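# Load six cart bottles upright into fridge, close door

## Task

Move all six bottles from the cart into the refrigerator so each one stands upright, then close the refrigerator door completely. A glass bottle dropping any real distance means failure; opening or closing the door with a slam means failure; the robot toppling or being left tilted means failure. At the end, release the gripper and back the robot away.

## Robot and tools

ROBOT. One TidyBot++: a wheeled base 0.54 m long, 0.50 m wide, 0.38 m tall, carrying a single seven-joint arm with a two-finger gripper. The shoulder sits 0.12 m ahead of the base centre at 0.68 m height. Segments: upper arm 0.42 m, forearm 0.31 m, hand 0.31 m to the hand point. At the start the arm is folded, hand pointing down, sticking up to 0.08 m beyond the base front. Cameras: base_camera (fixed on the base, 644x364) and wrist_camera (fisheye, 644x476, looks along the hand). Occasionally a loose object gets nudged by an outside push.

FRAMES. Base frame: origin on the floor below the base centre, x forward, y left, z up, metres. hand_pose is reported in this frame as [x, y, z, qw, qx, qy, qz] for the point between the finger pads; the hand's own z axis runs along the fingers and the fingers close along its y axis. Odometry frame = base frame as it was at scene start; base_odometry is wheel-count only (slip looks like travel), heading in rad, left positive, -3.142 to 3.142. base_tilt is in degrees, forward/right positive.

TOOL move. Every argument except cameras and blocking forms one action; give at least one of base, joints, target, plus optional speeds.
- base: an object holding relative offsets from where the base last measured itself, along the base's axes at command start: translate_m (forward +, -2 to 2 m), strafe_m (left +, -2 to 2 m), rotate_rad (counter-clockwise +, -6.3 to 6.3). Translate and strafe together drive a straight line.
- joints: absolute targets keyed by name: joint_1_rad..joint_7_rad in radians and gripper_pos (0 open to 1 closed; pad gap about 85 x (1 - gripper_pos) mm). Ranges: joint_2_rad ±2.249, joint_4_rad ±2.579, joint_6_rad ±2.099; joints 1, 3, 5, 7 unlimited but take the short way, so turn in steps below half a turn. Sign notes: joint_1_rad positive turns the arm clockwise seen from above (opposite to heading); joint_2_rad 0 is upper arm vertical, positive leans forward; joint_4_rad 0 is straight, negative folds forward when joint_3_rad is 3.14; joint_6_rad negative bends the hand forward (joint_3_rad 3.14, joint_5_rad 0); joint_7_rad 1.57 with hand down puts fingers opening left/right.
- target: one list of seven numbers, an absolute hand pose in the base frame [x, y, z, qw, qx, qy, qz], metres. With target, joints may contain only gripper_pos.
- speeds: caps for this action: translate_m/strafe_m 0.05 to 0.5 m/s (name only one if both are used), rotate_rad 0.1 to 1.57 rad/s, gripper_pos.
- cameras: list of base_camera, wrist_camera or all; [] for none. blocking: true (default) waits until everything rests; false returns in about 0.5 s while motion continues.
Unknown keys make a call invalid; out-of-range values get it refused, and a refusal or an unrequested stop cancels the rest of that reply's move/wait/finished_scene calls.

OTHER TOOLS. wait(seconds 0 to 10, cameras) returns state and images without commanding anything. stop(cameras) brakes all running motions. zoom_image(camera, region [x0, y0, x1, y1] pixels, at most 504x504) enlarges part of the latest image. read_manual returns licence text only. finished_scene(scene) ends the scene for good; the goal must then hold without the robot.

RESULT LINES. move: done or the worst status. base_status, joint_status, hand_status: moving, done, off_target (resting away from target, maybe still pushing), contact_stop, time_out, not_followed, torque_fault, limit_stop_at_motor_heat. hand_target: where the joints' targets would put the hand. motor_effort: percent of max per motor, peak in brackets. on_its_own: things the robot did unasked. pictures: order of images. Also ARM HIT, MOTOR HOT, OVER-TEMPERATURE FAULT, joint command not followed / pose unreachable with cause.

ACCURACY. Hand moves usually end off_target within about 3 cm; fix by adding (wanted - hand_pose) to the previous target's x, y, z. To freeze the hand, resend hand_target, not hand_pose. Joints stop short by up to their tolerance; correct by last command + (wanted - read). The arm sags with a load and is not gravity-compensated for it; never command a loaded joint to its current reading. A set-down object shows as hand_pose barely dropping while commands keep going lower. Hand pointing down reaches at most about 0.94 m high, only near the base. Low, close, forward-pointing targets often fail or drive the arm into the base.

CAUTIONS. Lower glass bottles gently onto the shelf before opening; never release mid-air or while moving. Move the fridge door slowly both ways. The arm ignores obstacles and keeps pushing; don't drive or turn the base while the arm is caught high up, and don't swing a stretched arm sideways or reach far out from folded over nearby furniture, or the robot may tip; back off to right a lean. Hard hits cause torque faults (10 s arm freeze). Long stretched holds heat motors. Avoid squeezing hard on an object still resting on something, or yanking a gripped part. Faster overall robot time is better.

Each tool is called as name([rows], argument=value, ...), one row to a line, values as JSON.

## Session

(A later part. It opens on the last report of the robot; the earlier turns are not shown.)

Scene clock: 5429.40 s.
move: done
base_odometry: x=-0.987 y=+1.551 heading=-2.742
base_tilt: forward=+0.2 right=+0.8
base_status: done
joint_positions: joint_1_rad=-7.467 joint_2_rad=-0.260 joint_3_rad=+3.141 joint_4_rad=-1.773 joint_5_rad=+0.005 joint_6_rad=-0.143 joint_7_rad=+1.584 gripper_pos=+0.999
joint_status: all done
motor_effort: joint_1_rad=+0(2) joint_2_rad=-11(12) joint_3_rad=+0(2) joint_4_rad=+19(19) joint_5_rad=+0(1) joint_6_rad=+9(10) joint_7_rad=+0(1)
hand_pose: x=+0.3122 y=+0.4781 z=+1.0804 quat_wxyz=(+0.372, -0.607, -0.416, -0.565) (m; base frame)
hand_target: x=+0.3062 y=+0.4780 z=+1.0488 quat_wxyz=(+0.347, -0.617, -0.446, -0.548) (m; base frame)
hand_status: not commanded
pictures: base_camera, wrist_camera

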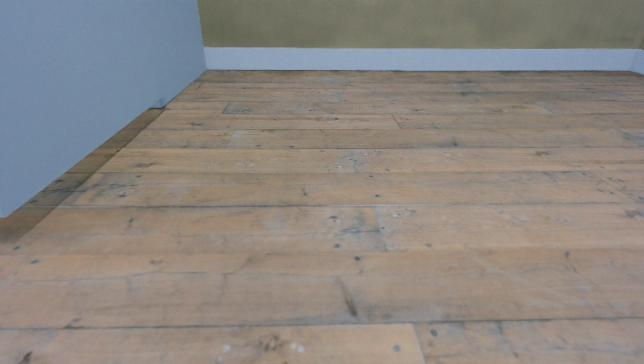

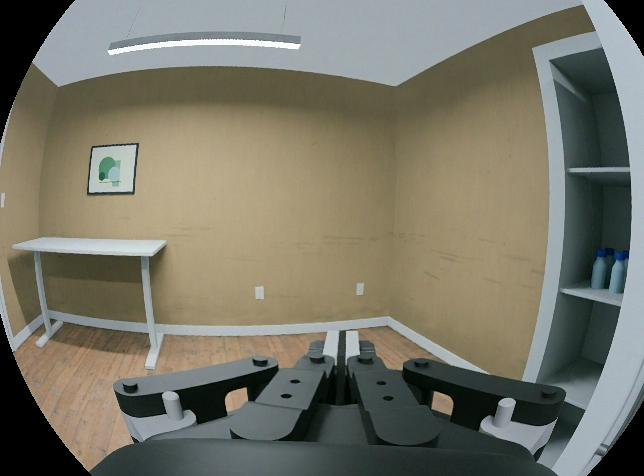

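move(joints={"joint_1_rad": -0.35}, cameras=["wrist_camera"])

Scene clock: 5447.63 s.
move: done
base_odometry: x=-0.987 y=+1.551 heading=-2.742
base_tilt: forward=+0.2 right=+0.8
base_status: not commanded
joint_positions: joint_1_rad=-6.649 joint_2_rad=-0.260 joint_3_rad=+3.141 joint_4_rad=-1.773 joint_5_rad=+0.005 joint_6_rad=-0.143 joint_7_rad=+1.584 gripper_pos=+0.999
joint_status: all done
motor_effort: joint_1_rad=+0(2) joint_2_rad=-11(12) joint_3_rad=+0(1) joint_4_rad=+19(19) joint_5_rad=+0(1) joint_6_rad=+9(10) joint_7_rad=+0(1)
hand_pose: x=+0.6000 y=+0.1859 z=+1.0804 quat_wxyz=(+0.117, -0.723, -0.141, -0.666) (m; base frame)
hand_target: x=+0.6017 y=+0.1749 z=+1.0488 quat_wxyz=(+0.090, -0.746, -0.152, -0.642) (m; base frame)
hand_status: not commanded
pictures: wrist_camera

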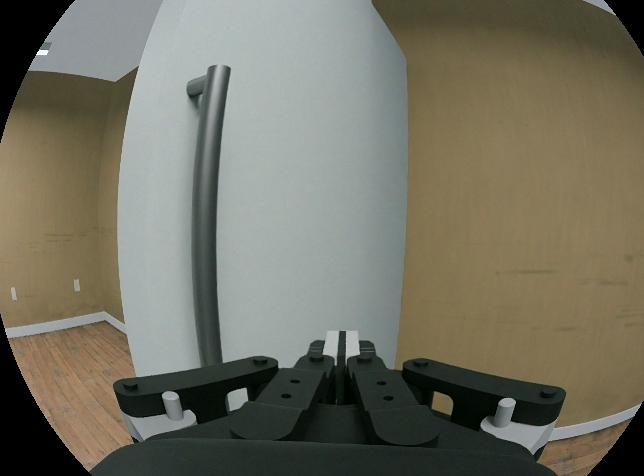

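move(base={"translate_m": 0.42, "strafe_m": -0.225, "rotate_rad": 0.75}, speeds={"translate_m": 0.3, "rotate_rad": 0.6}, joints={"joint_1_rad": 0.0}, cameras=["wrist_camera", "base_camera"])

Scene clock: 5555.33 s.
move: done
base_odometry: x=-1.461 y=+1.595 heading=-1.991
base_tilt: forward=+0.1 right=+0.8
base_status: done
joint_positions: joint_1_rad=-6.293 joint_2_rad=-0.261 joint_3_rad=+3.141 joint_4_rad=-1.773 joint_5_rad=+0.005 joint_6_rad=-0.143 joint_7_rad=+1.584 gripper_pos=+0.999
joint_status: all done
motor_effort: joint_1_rad=+0(2) joint_2_rad=-11(12) joint_3_rad=-1(2) joint_4_rad=+19(19) joint_5_rad=+0(1) joint_6_rad=+10(10) joint_7_rad=+0(1)
hand_pose: x=+0.6345 y=+0.0067 z=+1.0805 quat_wxyz=(-0.003, -0.736, -0.010, -0.677) (m; base frame)
hand_target: x=+0.6324 y=-0.0012 z=+1.0488 quat_wxyz=(-0.023, -0.761, -0.019, -0.648) (m; base frame)
hand_status: not commanded
pictures: base_camera, wrist_camera

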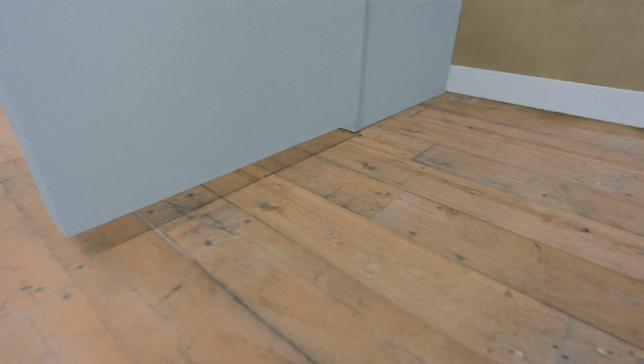

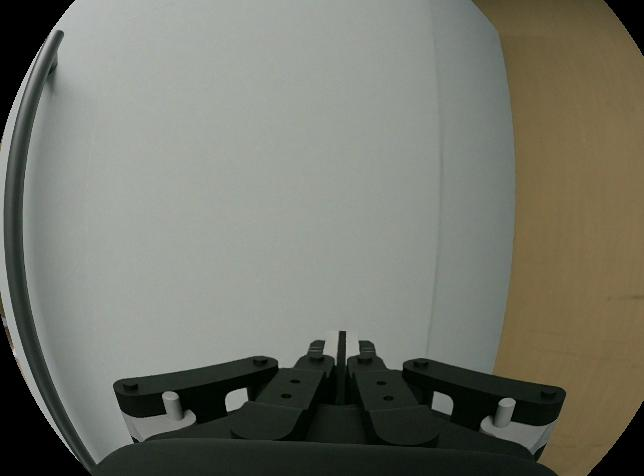

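move(base={"strafe_m": 0.05}, speeds={"strafe_m": 0.15}, joints={"joint_1_rad": 0.0, "joint_2_rad": -0.06, "joint_4_rad": -1.62, "joint_6_rad": -0.17}, cameras=["wrist_camera", "base_camera"])

Scene clock: 5611.33 s.
move: done
base_odometry: x=-1.416 y=+1.574 heading=-1.991
base_tilt: forward=+0.2 right=+0.8
base_status: done
joint_positions: joint_1_rad=-6.292 joint_2_rad=-0.076 joint_3_rad=+3.141 joint_4_rad=-1.630 joint_5_rad=+0.005 joint_6_rad=-0.143 joint_7_rad=+1.584 gripper_pos=+0.999
joint_status: all done
motor_effort: joint_1_rad=+0(2) joint_2_rad=-17(19) joint_3_rad=-1(2) joint_4_rad=+19(20) joint_5_rad=+0(1) joint_6_rad=+9(10) joint_7_rad=-1(1)
hand_pose: x=+0.7103 y=+0.0069 z=+1.0667 quat_wxyz=(-0.003, -0.751, -0.010, -0.661) (m; base frame)
hand_target: x=+0.7155 y=-0.0008 z=+1.0559 quat_wxyz=(-0.023, -0.761, -0.020, -0.648) (m; base frame)
hand_status: not commanded
pictures: base_camera, wrist_camera

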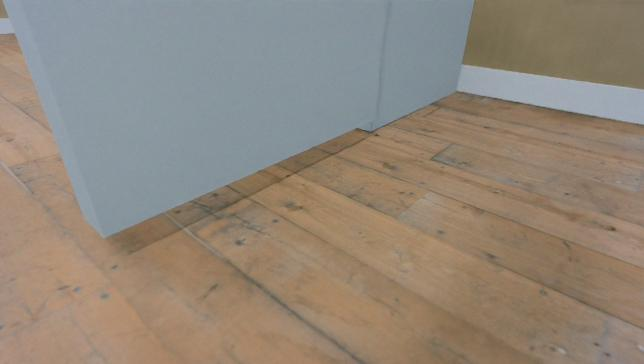

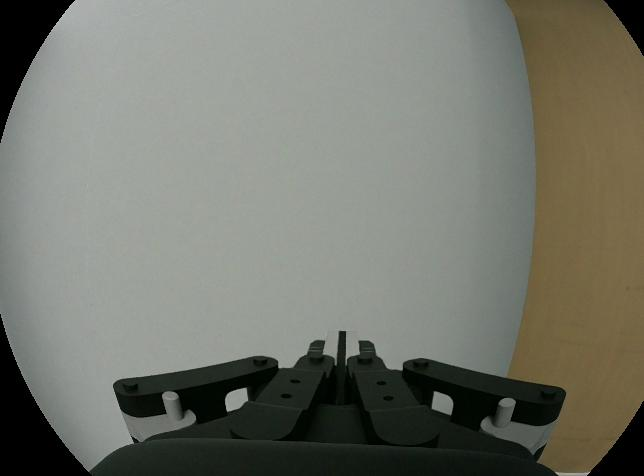

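zoom_image(camera="wrist_camera", region=[280, 100, 620, 420])

Scaled by 1.482.

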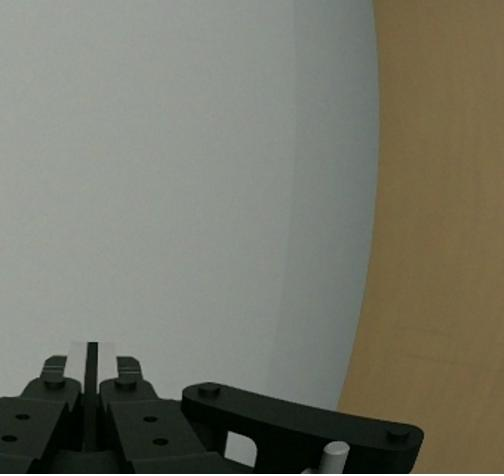

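move(base={"translate_m": 0.1, "strafe_m": 0.02}, speeds={"translate_m": 0.15}, cameras=["wrist_camera", "base_camera"])

Scene clock: 5627.83 s.
move: done
base_odometry: x=-1.438 y=+1.475 heading=-1.991
base_tilt: forward=+0.2 right=+0.8
base_status: done
joint_positions: joint_1_rad=-6.290 joint_2_rad=-0.072 joint_3_rad=+3.141 joint_4_rad=-1.629 joint_5_rad=+0.005 joint_6_rad=-0.143 joint_7_rad=+1.584 gripper_pos=+0.999
joint_status: not commanded
motor_effort: joint_1_rad=+0(3) joint_2_rad=-17(19) joint_3_rad=+0(3) joint_4_rad=+19(20) joint_5_rad=-1(1) joint_6_rad=+9(10) joint_7_rad=+0(1)
hand_pose: x=+0.7118 y=+0.0054 z=+1.0654 quat_wxyz=(-0.004, -0.751, -0.009, -0.660) (m; base frame)
hand_target: x=+0.7155 y=-0.0008 z=+1.0559 quat_wxyz=(-0.023, -0.761, -0.020, -0.648) (m; base frame)
hand_status: not commanded
pictures: base_camera, wrist_camera

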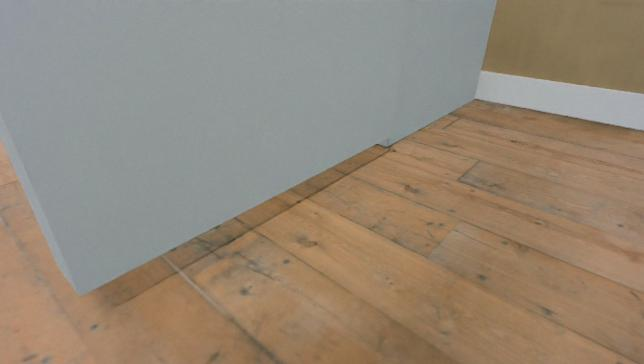

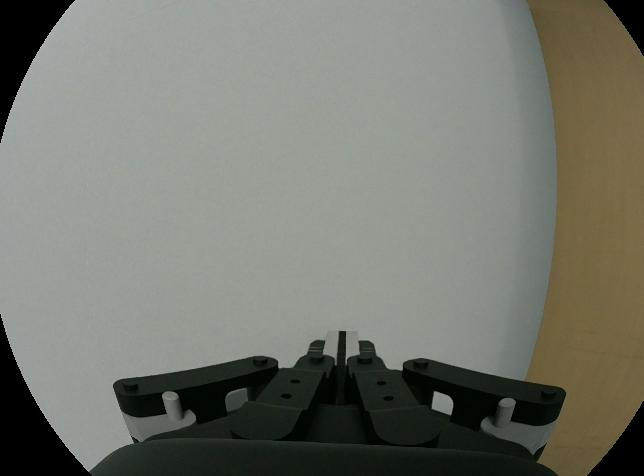

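move(cameras=["all"])

Scene clock: 5652.80 s.
base_odometry: x=-1.438 y=+1.475 heading=-1.991
base_tilt: forward=+0.1 right=+0.9
base_status: done
joint_positions: joint_1_rad=-6.290 joint_2_rad=-0.072 joint_3_rad=+3.141 joint_4_rad=-1.629 joint_5_rad=+0.005 joint_6_rad=-0.143 joint_7_rad=+1.584 gripper_pos=+0.999
joint_status: not commanded
motor_effort: joint_1_rad=+0(3) joint_2_rad=-17(19) joint_3_rad=+0(3) joint_4_rad=+19(20) joint_5_rad=+0(1) joint_6_rad=+9(10) joint_7_rad=+0(1)
hand_pose: x=+0.7118 y=+0.0054 z=+1.0654 quat_wxyz=(-0.004, -0.751, -0.009, -0.660) (m; base frame)
hand_target: x=+0.7155 y=-0.0008 z=+1.0559 quat_wxyz=(-0.023, -0.761, -0.020, -0.648) (m; base frame)
hand_status: not commanded
pictures: base_camera, wrist_camera

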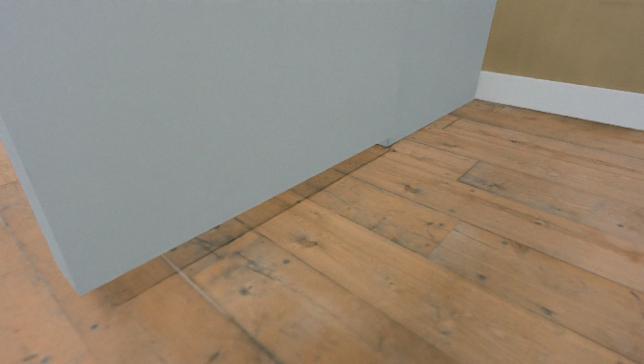

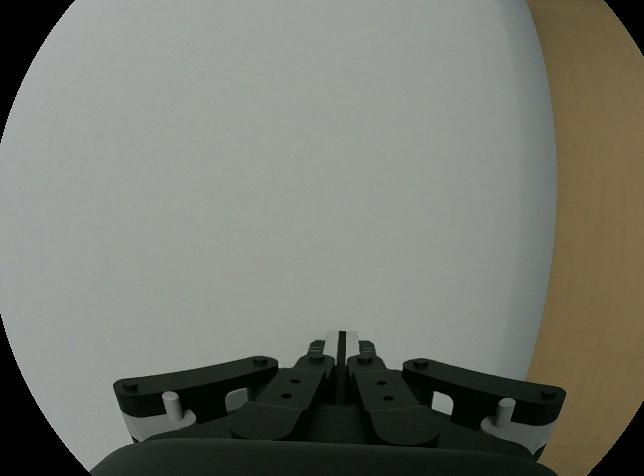

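move(base={"translate_m": 0.04}, speeds={"translate_m": 0.08}, cameras=["all"])

Scene clock: 5729.23 s.
move: done
base_odometry: x=-1.454 y=+1.438 heading=-1.991
base_tilt: forward=+0.2 right=+0.9
base_status: done
joint_positions: joint_1_rad=-6.259 joint_2_rad=-0.082 joint_3_rad=+3.157 joint_4_rad=-1.627 joint_5_rad=+0.005 joint_6_rad=-0.143 joint_7_rad=+1.584 gripper_pos=+0.999
joint_status: not commanded
motor_effort: joint_1_rad=-5(7) joint_2_rad=-13(17) joint_3_rad=-5(8) joint_4_rad=+20(21) joint_5_rad=-2(2) joint_6_rad=+11(11) joint_7_rad=+0(1)
hand_pose: x=+0.7076 y=-0.0230 z=+1.0725 quat_wxyz=(-0.019, -0.748, +0.009, -0.664) (m; base frame)
hand_target: x=+0.7155 y=-0.0008 z=+1.0559 quat_wxyz=(-0.023, -0.761, -0.020, -0.648) (m; base frame)
hand_status: not commanded
pictures: base_camera, wrist_camera

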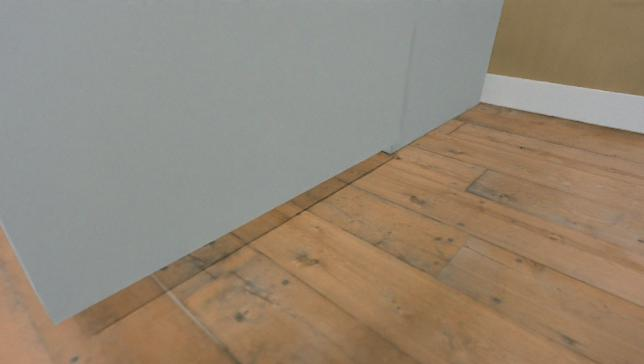

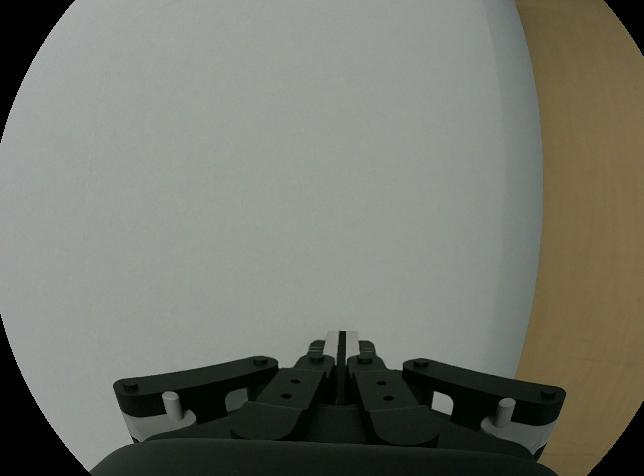

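move(base={"translate_m": 0.05, "strafe_m": 0.06}, speeds={"translate_m": 0.08}, cameras=["all"])

Scene clock: 5793.57 s.
move: done
base_odometry: x=-1.420 y=+1.367 heading=-1.991
base_tilt: forward=+0.2 right=+0.8
base_status: done
joint_positions: joint_1_rad=-6.278 joint_2_rad=-0.077 joint_3_rad=+3.152 joint_4_rad=-1.619 joint_5_rad=+0.005 joint_6_rad=-0.143 joint_7_rad=+1.584 gripper_pos=+0.999
joint_status: not commanded
motor_effort: joint_1_rad=+0(11) joint_2_rad=-17(19) joint_3_rad=+0(11) joint_4_rad=+19(22) joint_5_rad=+0(2) joint_6_rad=+9(13) joint_7_rad=+0(1)
hand_pose: x=+0.7102 y=-0.0081 z=+1.0745 quat_wxyz=(-0.011, -0.747, -0.001, -0.665) (m; base frame)
hand_target: x=+0.7155 y=-0.0008 z=+1.0559 quat_wxyz=(-0.023, -0.761, -0.020, -0.648) (m; base frame)
hand_status: not commanded
pictures: base_camera, wrist_camera

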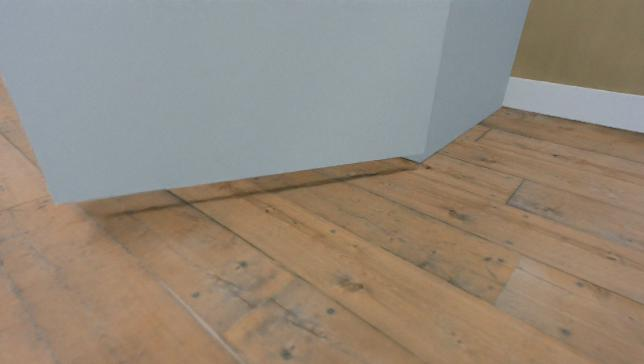

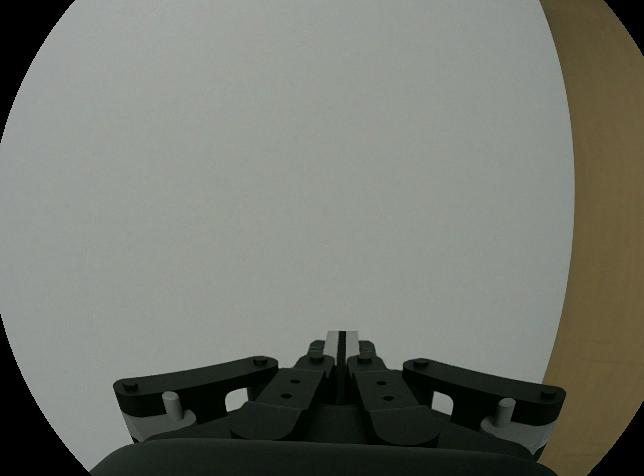

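move(base={"translate_m": 0.11, "strafe_m": 0.02}, speeds={"translate_m": 0.06}, cameras=["all"])

Scene clock: 5824.17 s.
move: done
base_odometry: x=-1.446 y=+1.259 heading=-1.991
base_tilt: forward=+0.2 right=+0.9
base_status: done
joint_positions: joint_1_rad=-6.278 joint_2_rad=-0.074 joint_3_rad=+3.152 joint_4_rad=-1.619 joint_5_rad=+0.005 joint_6_rad=-0.143 joint_7_rad=+1.584 gripper_pos=+0.999
joint_status: not commanded
motor_effort: joint_1_rad=+0(1) joint_2_rad=-17(20) joint_3_rad=+0(2) joint_4_rad=+19(20) joint_5_rad=+0(1) joint_6_rad=+9(9) joint_7_rad=+0(1)
hand_pose: x=+0.7112 y=-0.0081 z=+1.0731 quat_wxyz=(-0.011, -0.747, -0.001, -0.664) (m; base frame)
hand_target: x=+0.7155 y=-0.0008 z=+1.0559 quat_wxyz=(-0.023, -0.761, -0.020, -0.648) (m; base frame)
hand_status: not commanded
pictures: base_camera, wrist_camera

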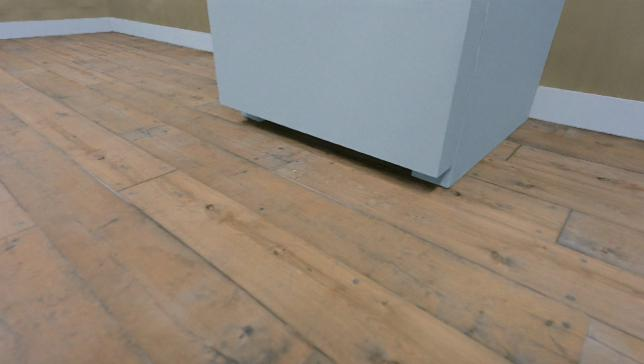

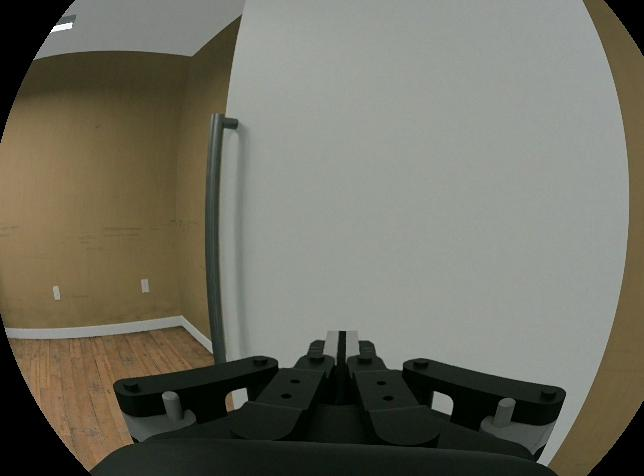

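zoom_image(camera="base_camera", region=[200, 0, 600, 230])

zoom_image(camera="base_camera", region=[400, 0, 560, 200])

Scaled by 1.260.

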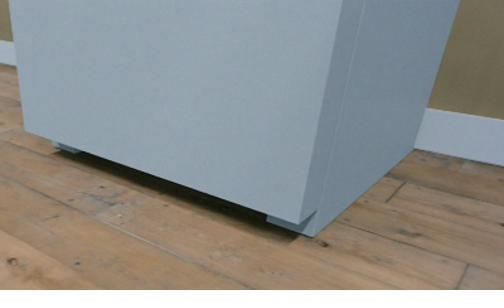

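Scaled by 2.520.

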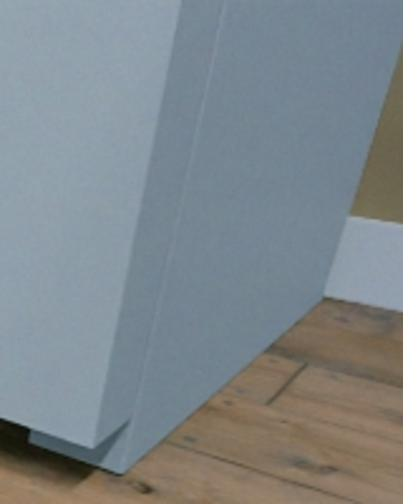

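move(base={"translate_m": 0.409, "strafe_m": 0.671}, cameras=["all"])

move(base={"rotate_rad": -0.73}, cameras=["all"])

Scene clock: 5914.50 s.
move: done
base_odometry: x=-1.001 y=+0.611 heading=-1.991
base_tilt: forward=+0.1 right=+0.9
base_status: done
joint_positions: joint_1_rad=-6.279 joint_2_rad=-0.074 joint_3_rad=+3.151 joint_4_rad=-1.619 joint_5_rad=+0.005 joint_6_rad=-0.143 joint_7_rad=+1.584 gripper_pos=+0.999
joint_status: not commanded
motor_effort: joint_1_rad=+0(2) joint_2_rad=-17(19) joint_3_rad=+0(3) joint_4_rad=+19(19) joint_5_rad=+0(1) joint_6_rad=+9(10) joint_7_rad=+0(1)
hand_pose: x=+0.7113 y=-0.0072 z=+1.0728 quat_wxyz=(-0.011, -0.748, -0.001, -0.664) (m; base frame)
hand_target: x=+0.7155 y=-0.0008 z=+1.0559 quat_wxyz=(-0.023, -0.761, -0.020, -0.648) (m; base frame)
hand_status: not commanded
pictures: base_camera, wrist_camera

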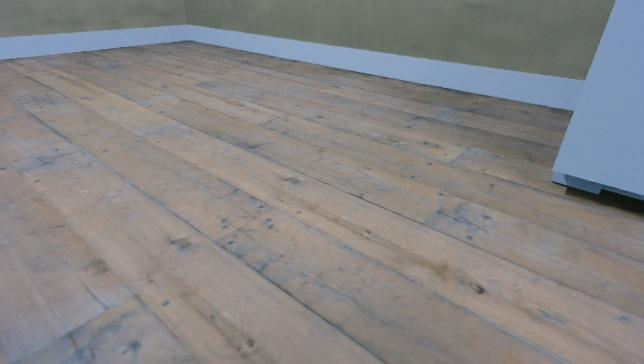

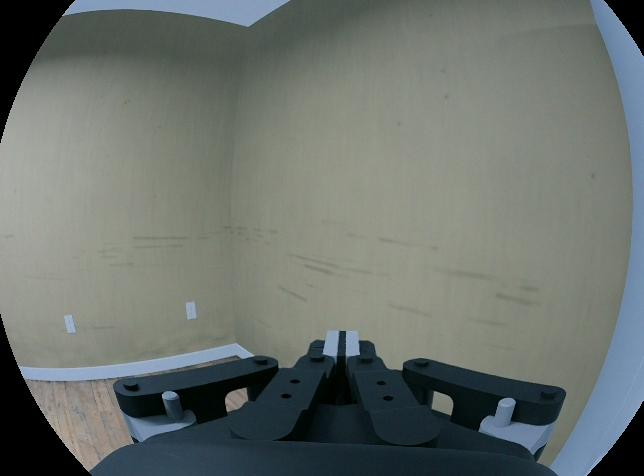

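Scene clock: 5916.17 s.
move: done
base_odometry: x=-1.001 y=+0.611 heading=-2.721
base_tilt: forward=+0.2 right=+0.8
base_status: done
joint_positions: joint_1_rad=-6.276 joint_2_rad=-0.074 joint_3_rad=+3.150 joint_4_rad=-1.619 joint_5_rad=+0.005 joint_6_rad=-0.143 joint_7_rad=+1.584 gripper_pos=+0.999
joint_status: not commanded
motor_effort: joint_1_rad=+0(2) joint_2_rad=-17(19) joint_3_rad=+0(3) joint_4_rad=+19(20) joint_5_rad=-1(1) joint_6_rad=+9(10) joint_7_rad=-1(1)
hand_pose: x=+0.7113 y=-0.0081 z=+1.0728 quat_wxyz=(-0.011, -0.748, -0.001, -0.664) (m; base frame)
hand_target: x=+0.7155 y=-0.0008 z=+1.0559 quat_wxyz=(-0.023, -0.761, -0.020, -0.648) (m; base frame)
hand_status: not commanded
pictures: base_camera, wrist_camera

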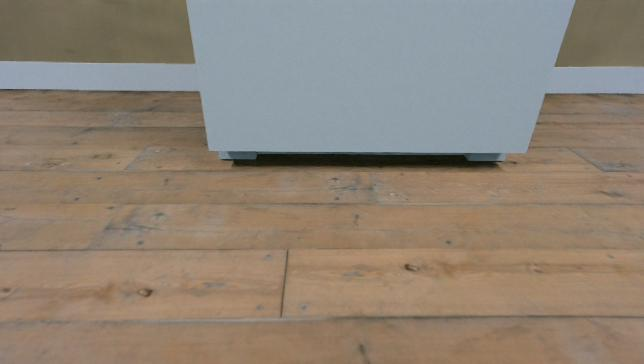

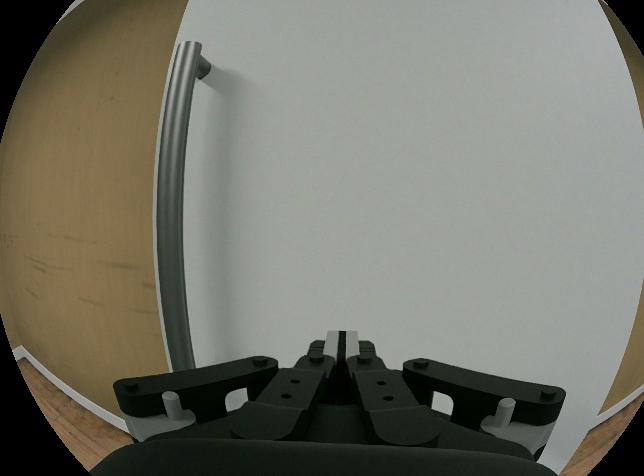

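zoom_image(camera="base_camera", region=[190, 130, 290, 180])

zoom_image(camera="base_camera", region=[450, 130, 550, 180])

Scaled by 5.040.

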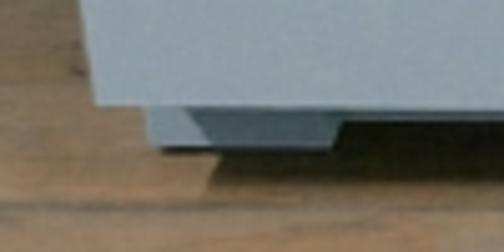

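Scaled by 5.040.

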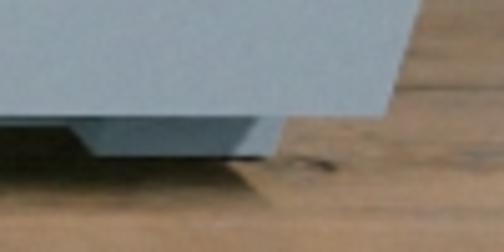

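move(base={"translate_m": 0.13}, speeds={"translate_m": 0.1}, cameras=["all"])

Scene clock: 5947.10 s.
move: done
base_odometry: x=-1.120 y=+0.558 heading=-2.722
base_tilt: forward=+0.2 right=+0.9
base_status: done
joint_positions: joint_1_rad=-6.276 joint_2_rad=-0.071 joint_3_rad=+3.150 joint_4_rad=-1.619 joint_5_rad=+0.005 joint_6_rad=-0.143 joint_7_rad=+1.584 gripper_pos=+0.999
joint_status: not commanded
motor_effort: joint_1_rad=+0(1) joint_2_rad=-17(20) joint_3_rad=-1(1) joint_4_rad=+19(20) joint_5_rad=+0(1) joint_6_rad=+9(10) joint_7_rad=+0(1)
hand_pose: x=+0.7126 y=-0.0081 z=+1.0709 quat_wxyz=(-0.011, -0.749, -0.001, -0.663) (m; base frame)
hand_target: x=+0.7155 y=-0.0008 z=+1.0559 quat_wxyz=(-0.023, -0.761, -0.020, -0.648) (m; base frame)
hand_status: not commanded
pictures: base_camera, wrist_camera

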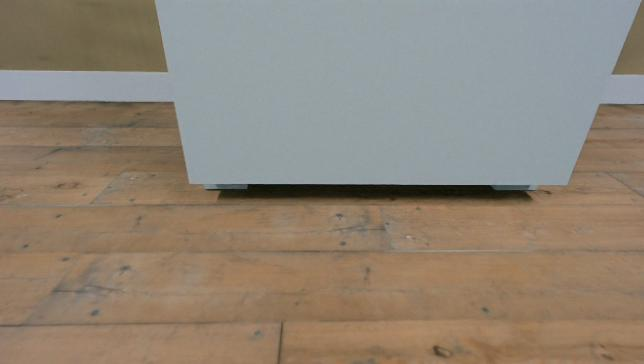

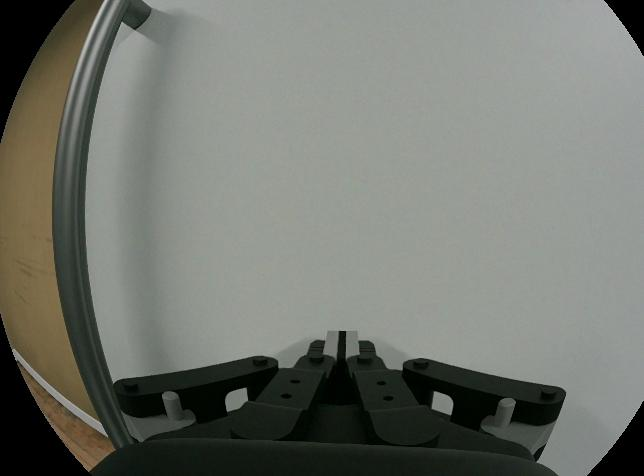

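move(base={"translate_m": 0.025}, speeds={"translate_m": 0.05}, cameras=["base_camera"])

Scene clock: 5955.27 s.
move: done
base_odometry: x=-1.142 y=+0.548 heading=-2.722
base_tilt: forward=+0.2 right=+0.9
base_status: done
joint_positions: joint_1_rad=-6.276 joint_2_rad=-0.103 joint_3_rad=+3.150 joint_4_rad=-1.640 joint_5_rad=+0.005 joint_6_rad=-0.160 joint_7_rad=+1.584 gripper_pos=+0.999
joint_status: not commanded
motor_effort: joint_1_rad=-1(2) joint_2_rad=-11(18) joint_3_rad=+0(2) joint_4_rad=+23(28) joint_5_rad=-1(1) joint_6_rad=+14(19) joint_7_rad=+0(1)
hand_pose: x=+0.6987 y=-0.0080 z=+1.0719 quat_wxyz=(-0.011, -0.750, -0.001, -0.661) (m; base frame)
hand_target: x=+0.7155 y=-0.0008 z=+1.0559 quat_wxyz=(-0.023, -0.761, -0.020, -0.648) (m; base frame)
hand_status: not commanded
pictures: base_camera

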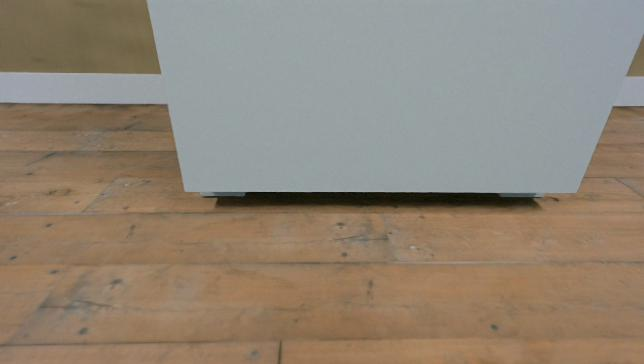

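move(base={"translate_m": -0.15}, cameras=["base_camera"])

move(base={"strafe_m": 0.77, "rotate_rad": -0.61}, cameras=["all"])

Scene clock: 5991.20 s.
move: done
base_odometry: x=-1.005 y=+0.609 heading=-2.723
base_tilt: forward=+0.1 right=+0.8
base_status: done
joint_positions: joint_1_rad=-6.277 joint_2_rad=-0.068 joint_3_rad=+3.149 joint_4_rad=-1.615 joint_5_rad=+0.005 joint_6_rad=-0.160 joint_7_rad=+1.584 gripper_pos=+0.999
joint_status: not commanded
motor_effort: joint_1_rad=+0(2) joint_2_rad=-17(21) joint_3_rad=+0(3) joint_4_rad=+19(24) joint_5_rad=+0(1) joint_6_rad=+9(14) joint_7_rad=+0(1)
hand_pose: x=+0.7130 y=-0.0077 z=+1.0669 quat_wxyz=(-0.011, -0.754, -0.001, -0.657) (m; base frame)
hand_target: x=+0.7155 y=-0.0008 z=+1.0559 quat_wxyz=(-0.023, -0.761, -0.020, -0.648) (m; base frame)
hand_status: not commanded
pictures: base_camera

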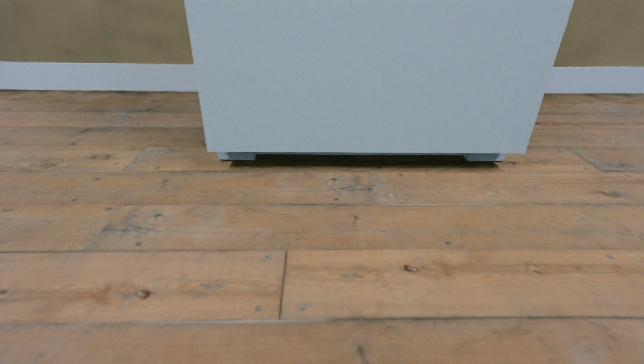

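Scene clock: 5994.17 s.
move: done
base_odometry: x=-0.692 y=-0.095 heading=+2.950
base_tilt: forward=+0.2 right=+0.8
base_status: done
joint_positions: joint_1_rad=-6.279 joint_2_rad=-0.068 joint_3_rad=+3.148 joint_4_rad=-1.615 joint_5_rad=+0.005 joint_6_rad=-0.160 joint_7_rad=+1.584 gripper_pos=+0.999
joint_status: not commanded
motor_effort: joint_1_rad=+0(3) joint_2_rad=-18(19) joint_3_rad=+0(3) joint_4_rad=+19(19) joint_5_rad=+0(1) joint_6_rad=+9(10) joint_7_rad=+0(1)
hand_pose: x=+0.7130 y=-0.0057 z=+1.0670 quat_wxyz=(-0.010, -0.754, -0.002, -0.657) (m; base frame)
hand_target: x=+0.7155 y=-0.0008 z=+1.0559 quat_wxyz=(-0.023, -0.761, -0.020, -0.648) (m; base frame)
hand_status: not commanded
pictures: base_camera, wrist_camera

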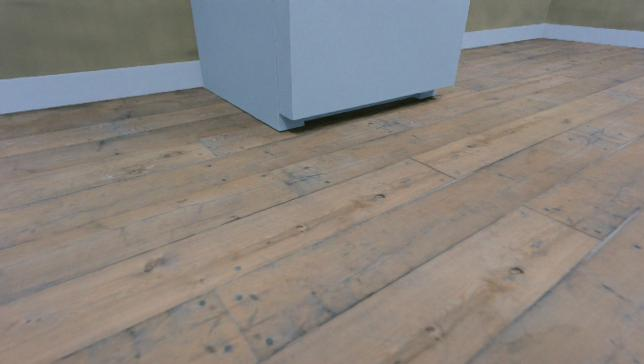

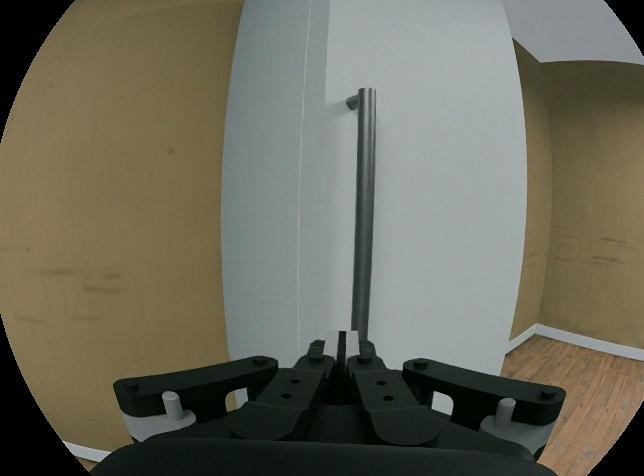

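zoom_image(camera="base_camera", region=[180, 0, 480, 140])

zoom_image(camera="wrist_camera", region=[210, 0, 420, 340])

Scaled by 1.680.

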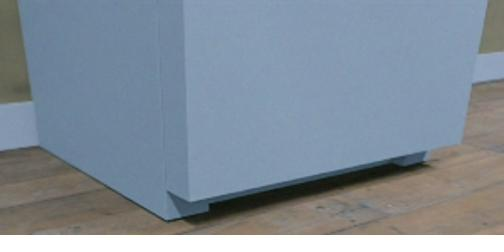

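Scaled by 1.482.

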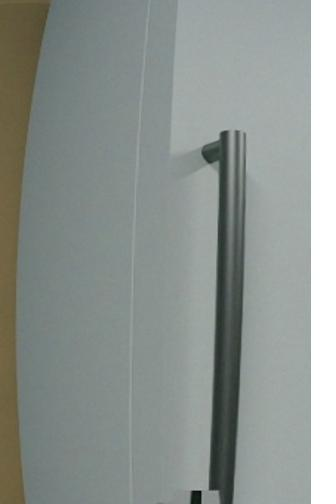

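finished_scene(scene=1)

The scene is finished: the task was done.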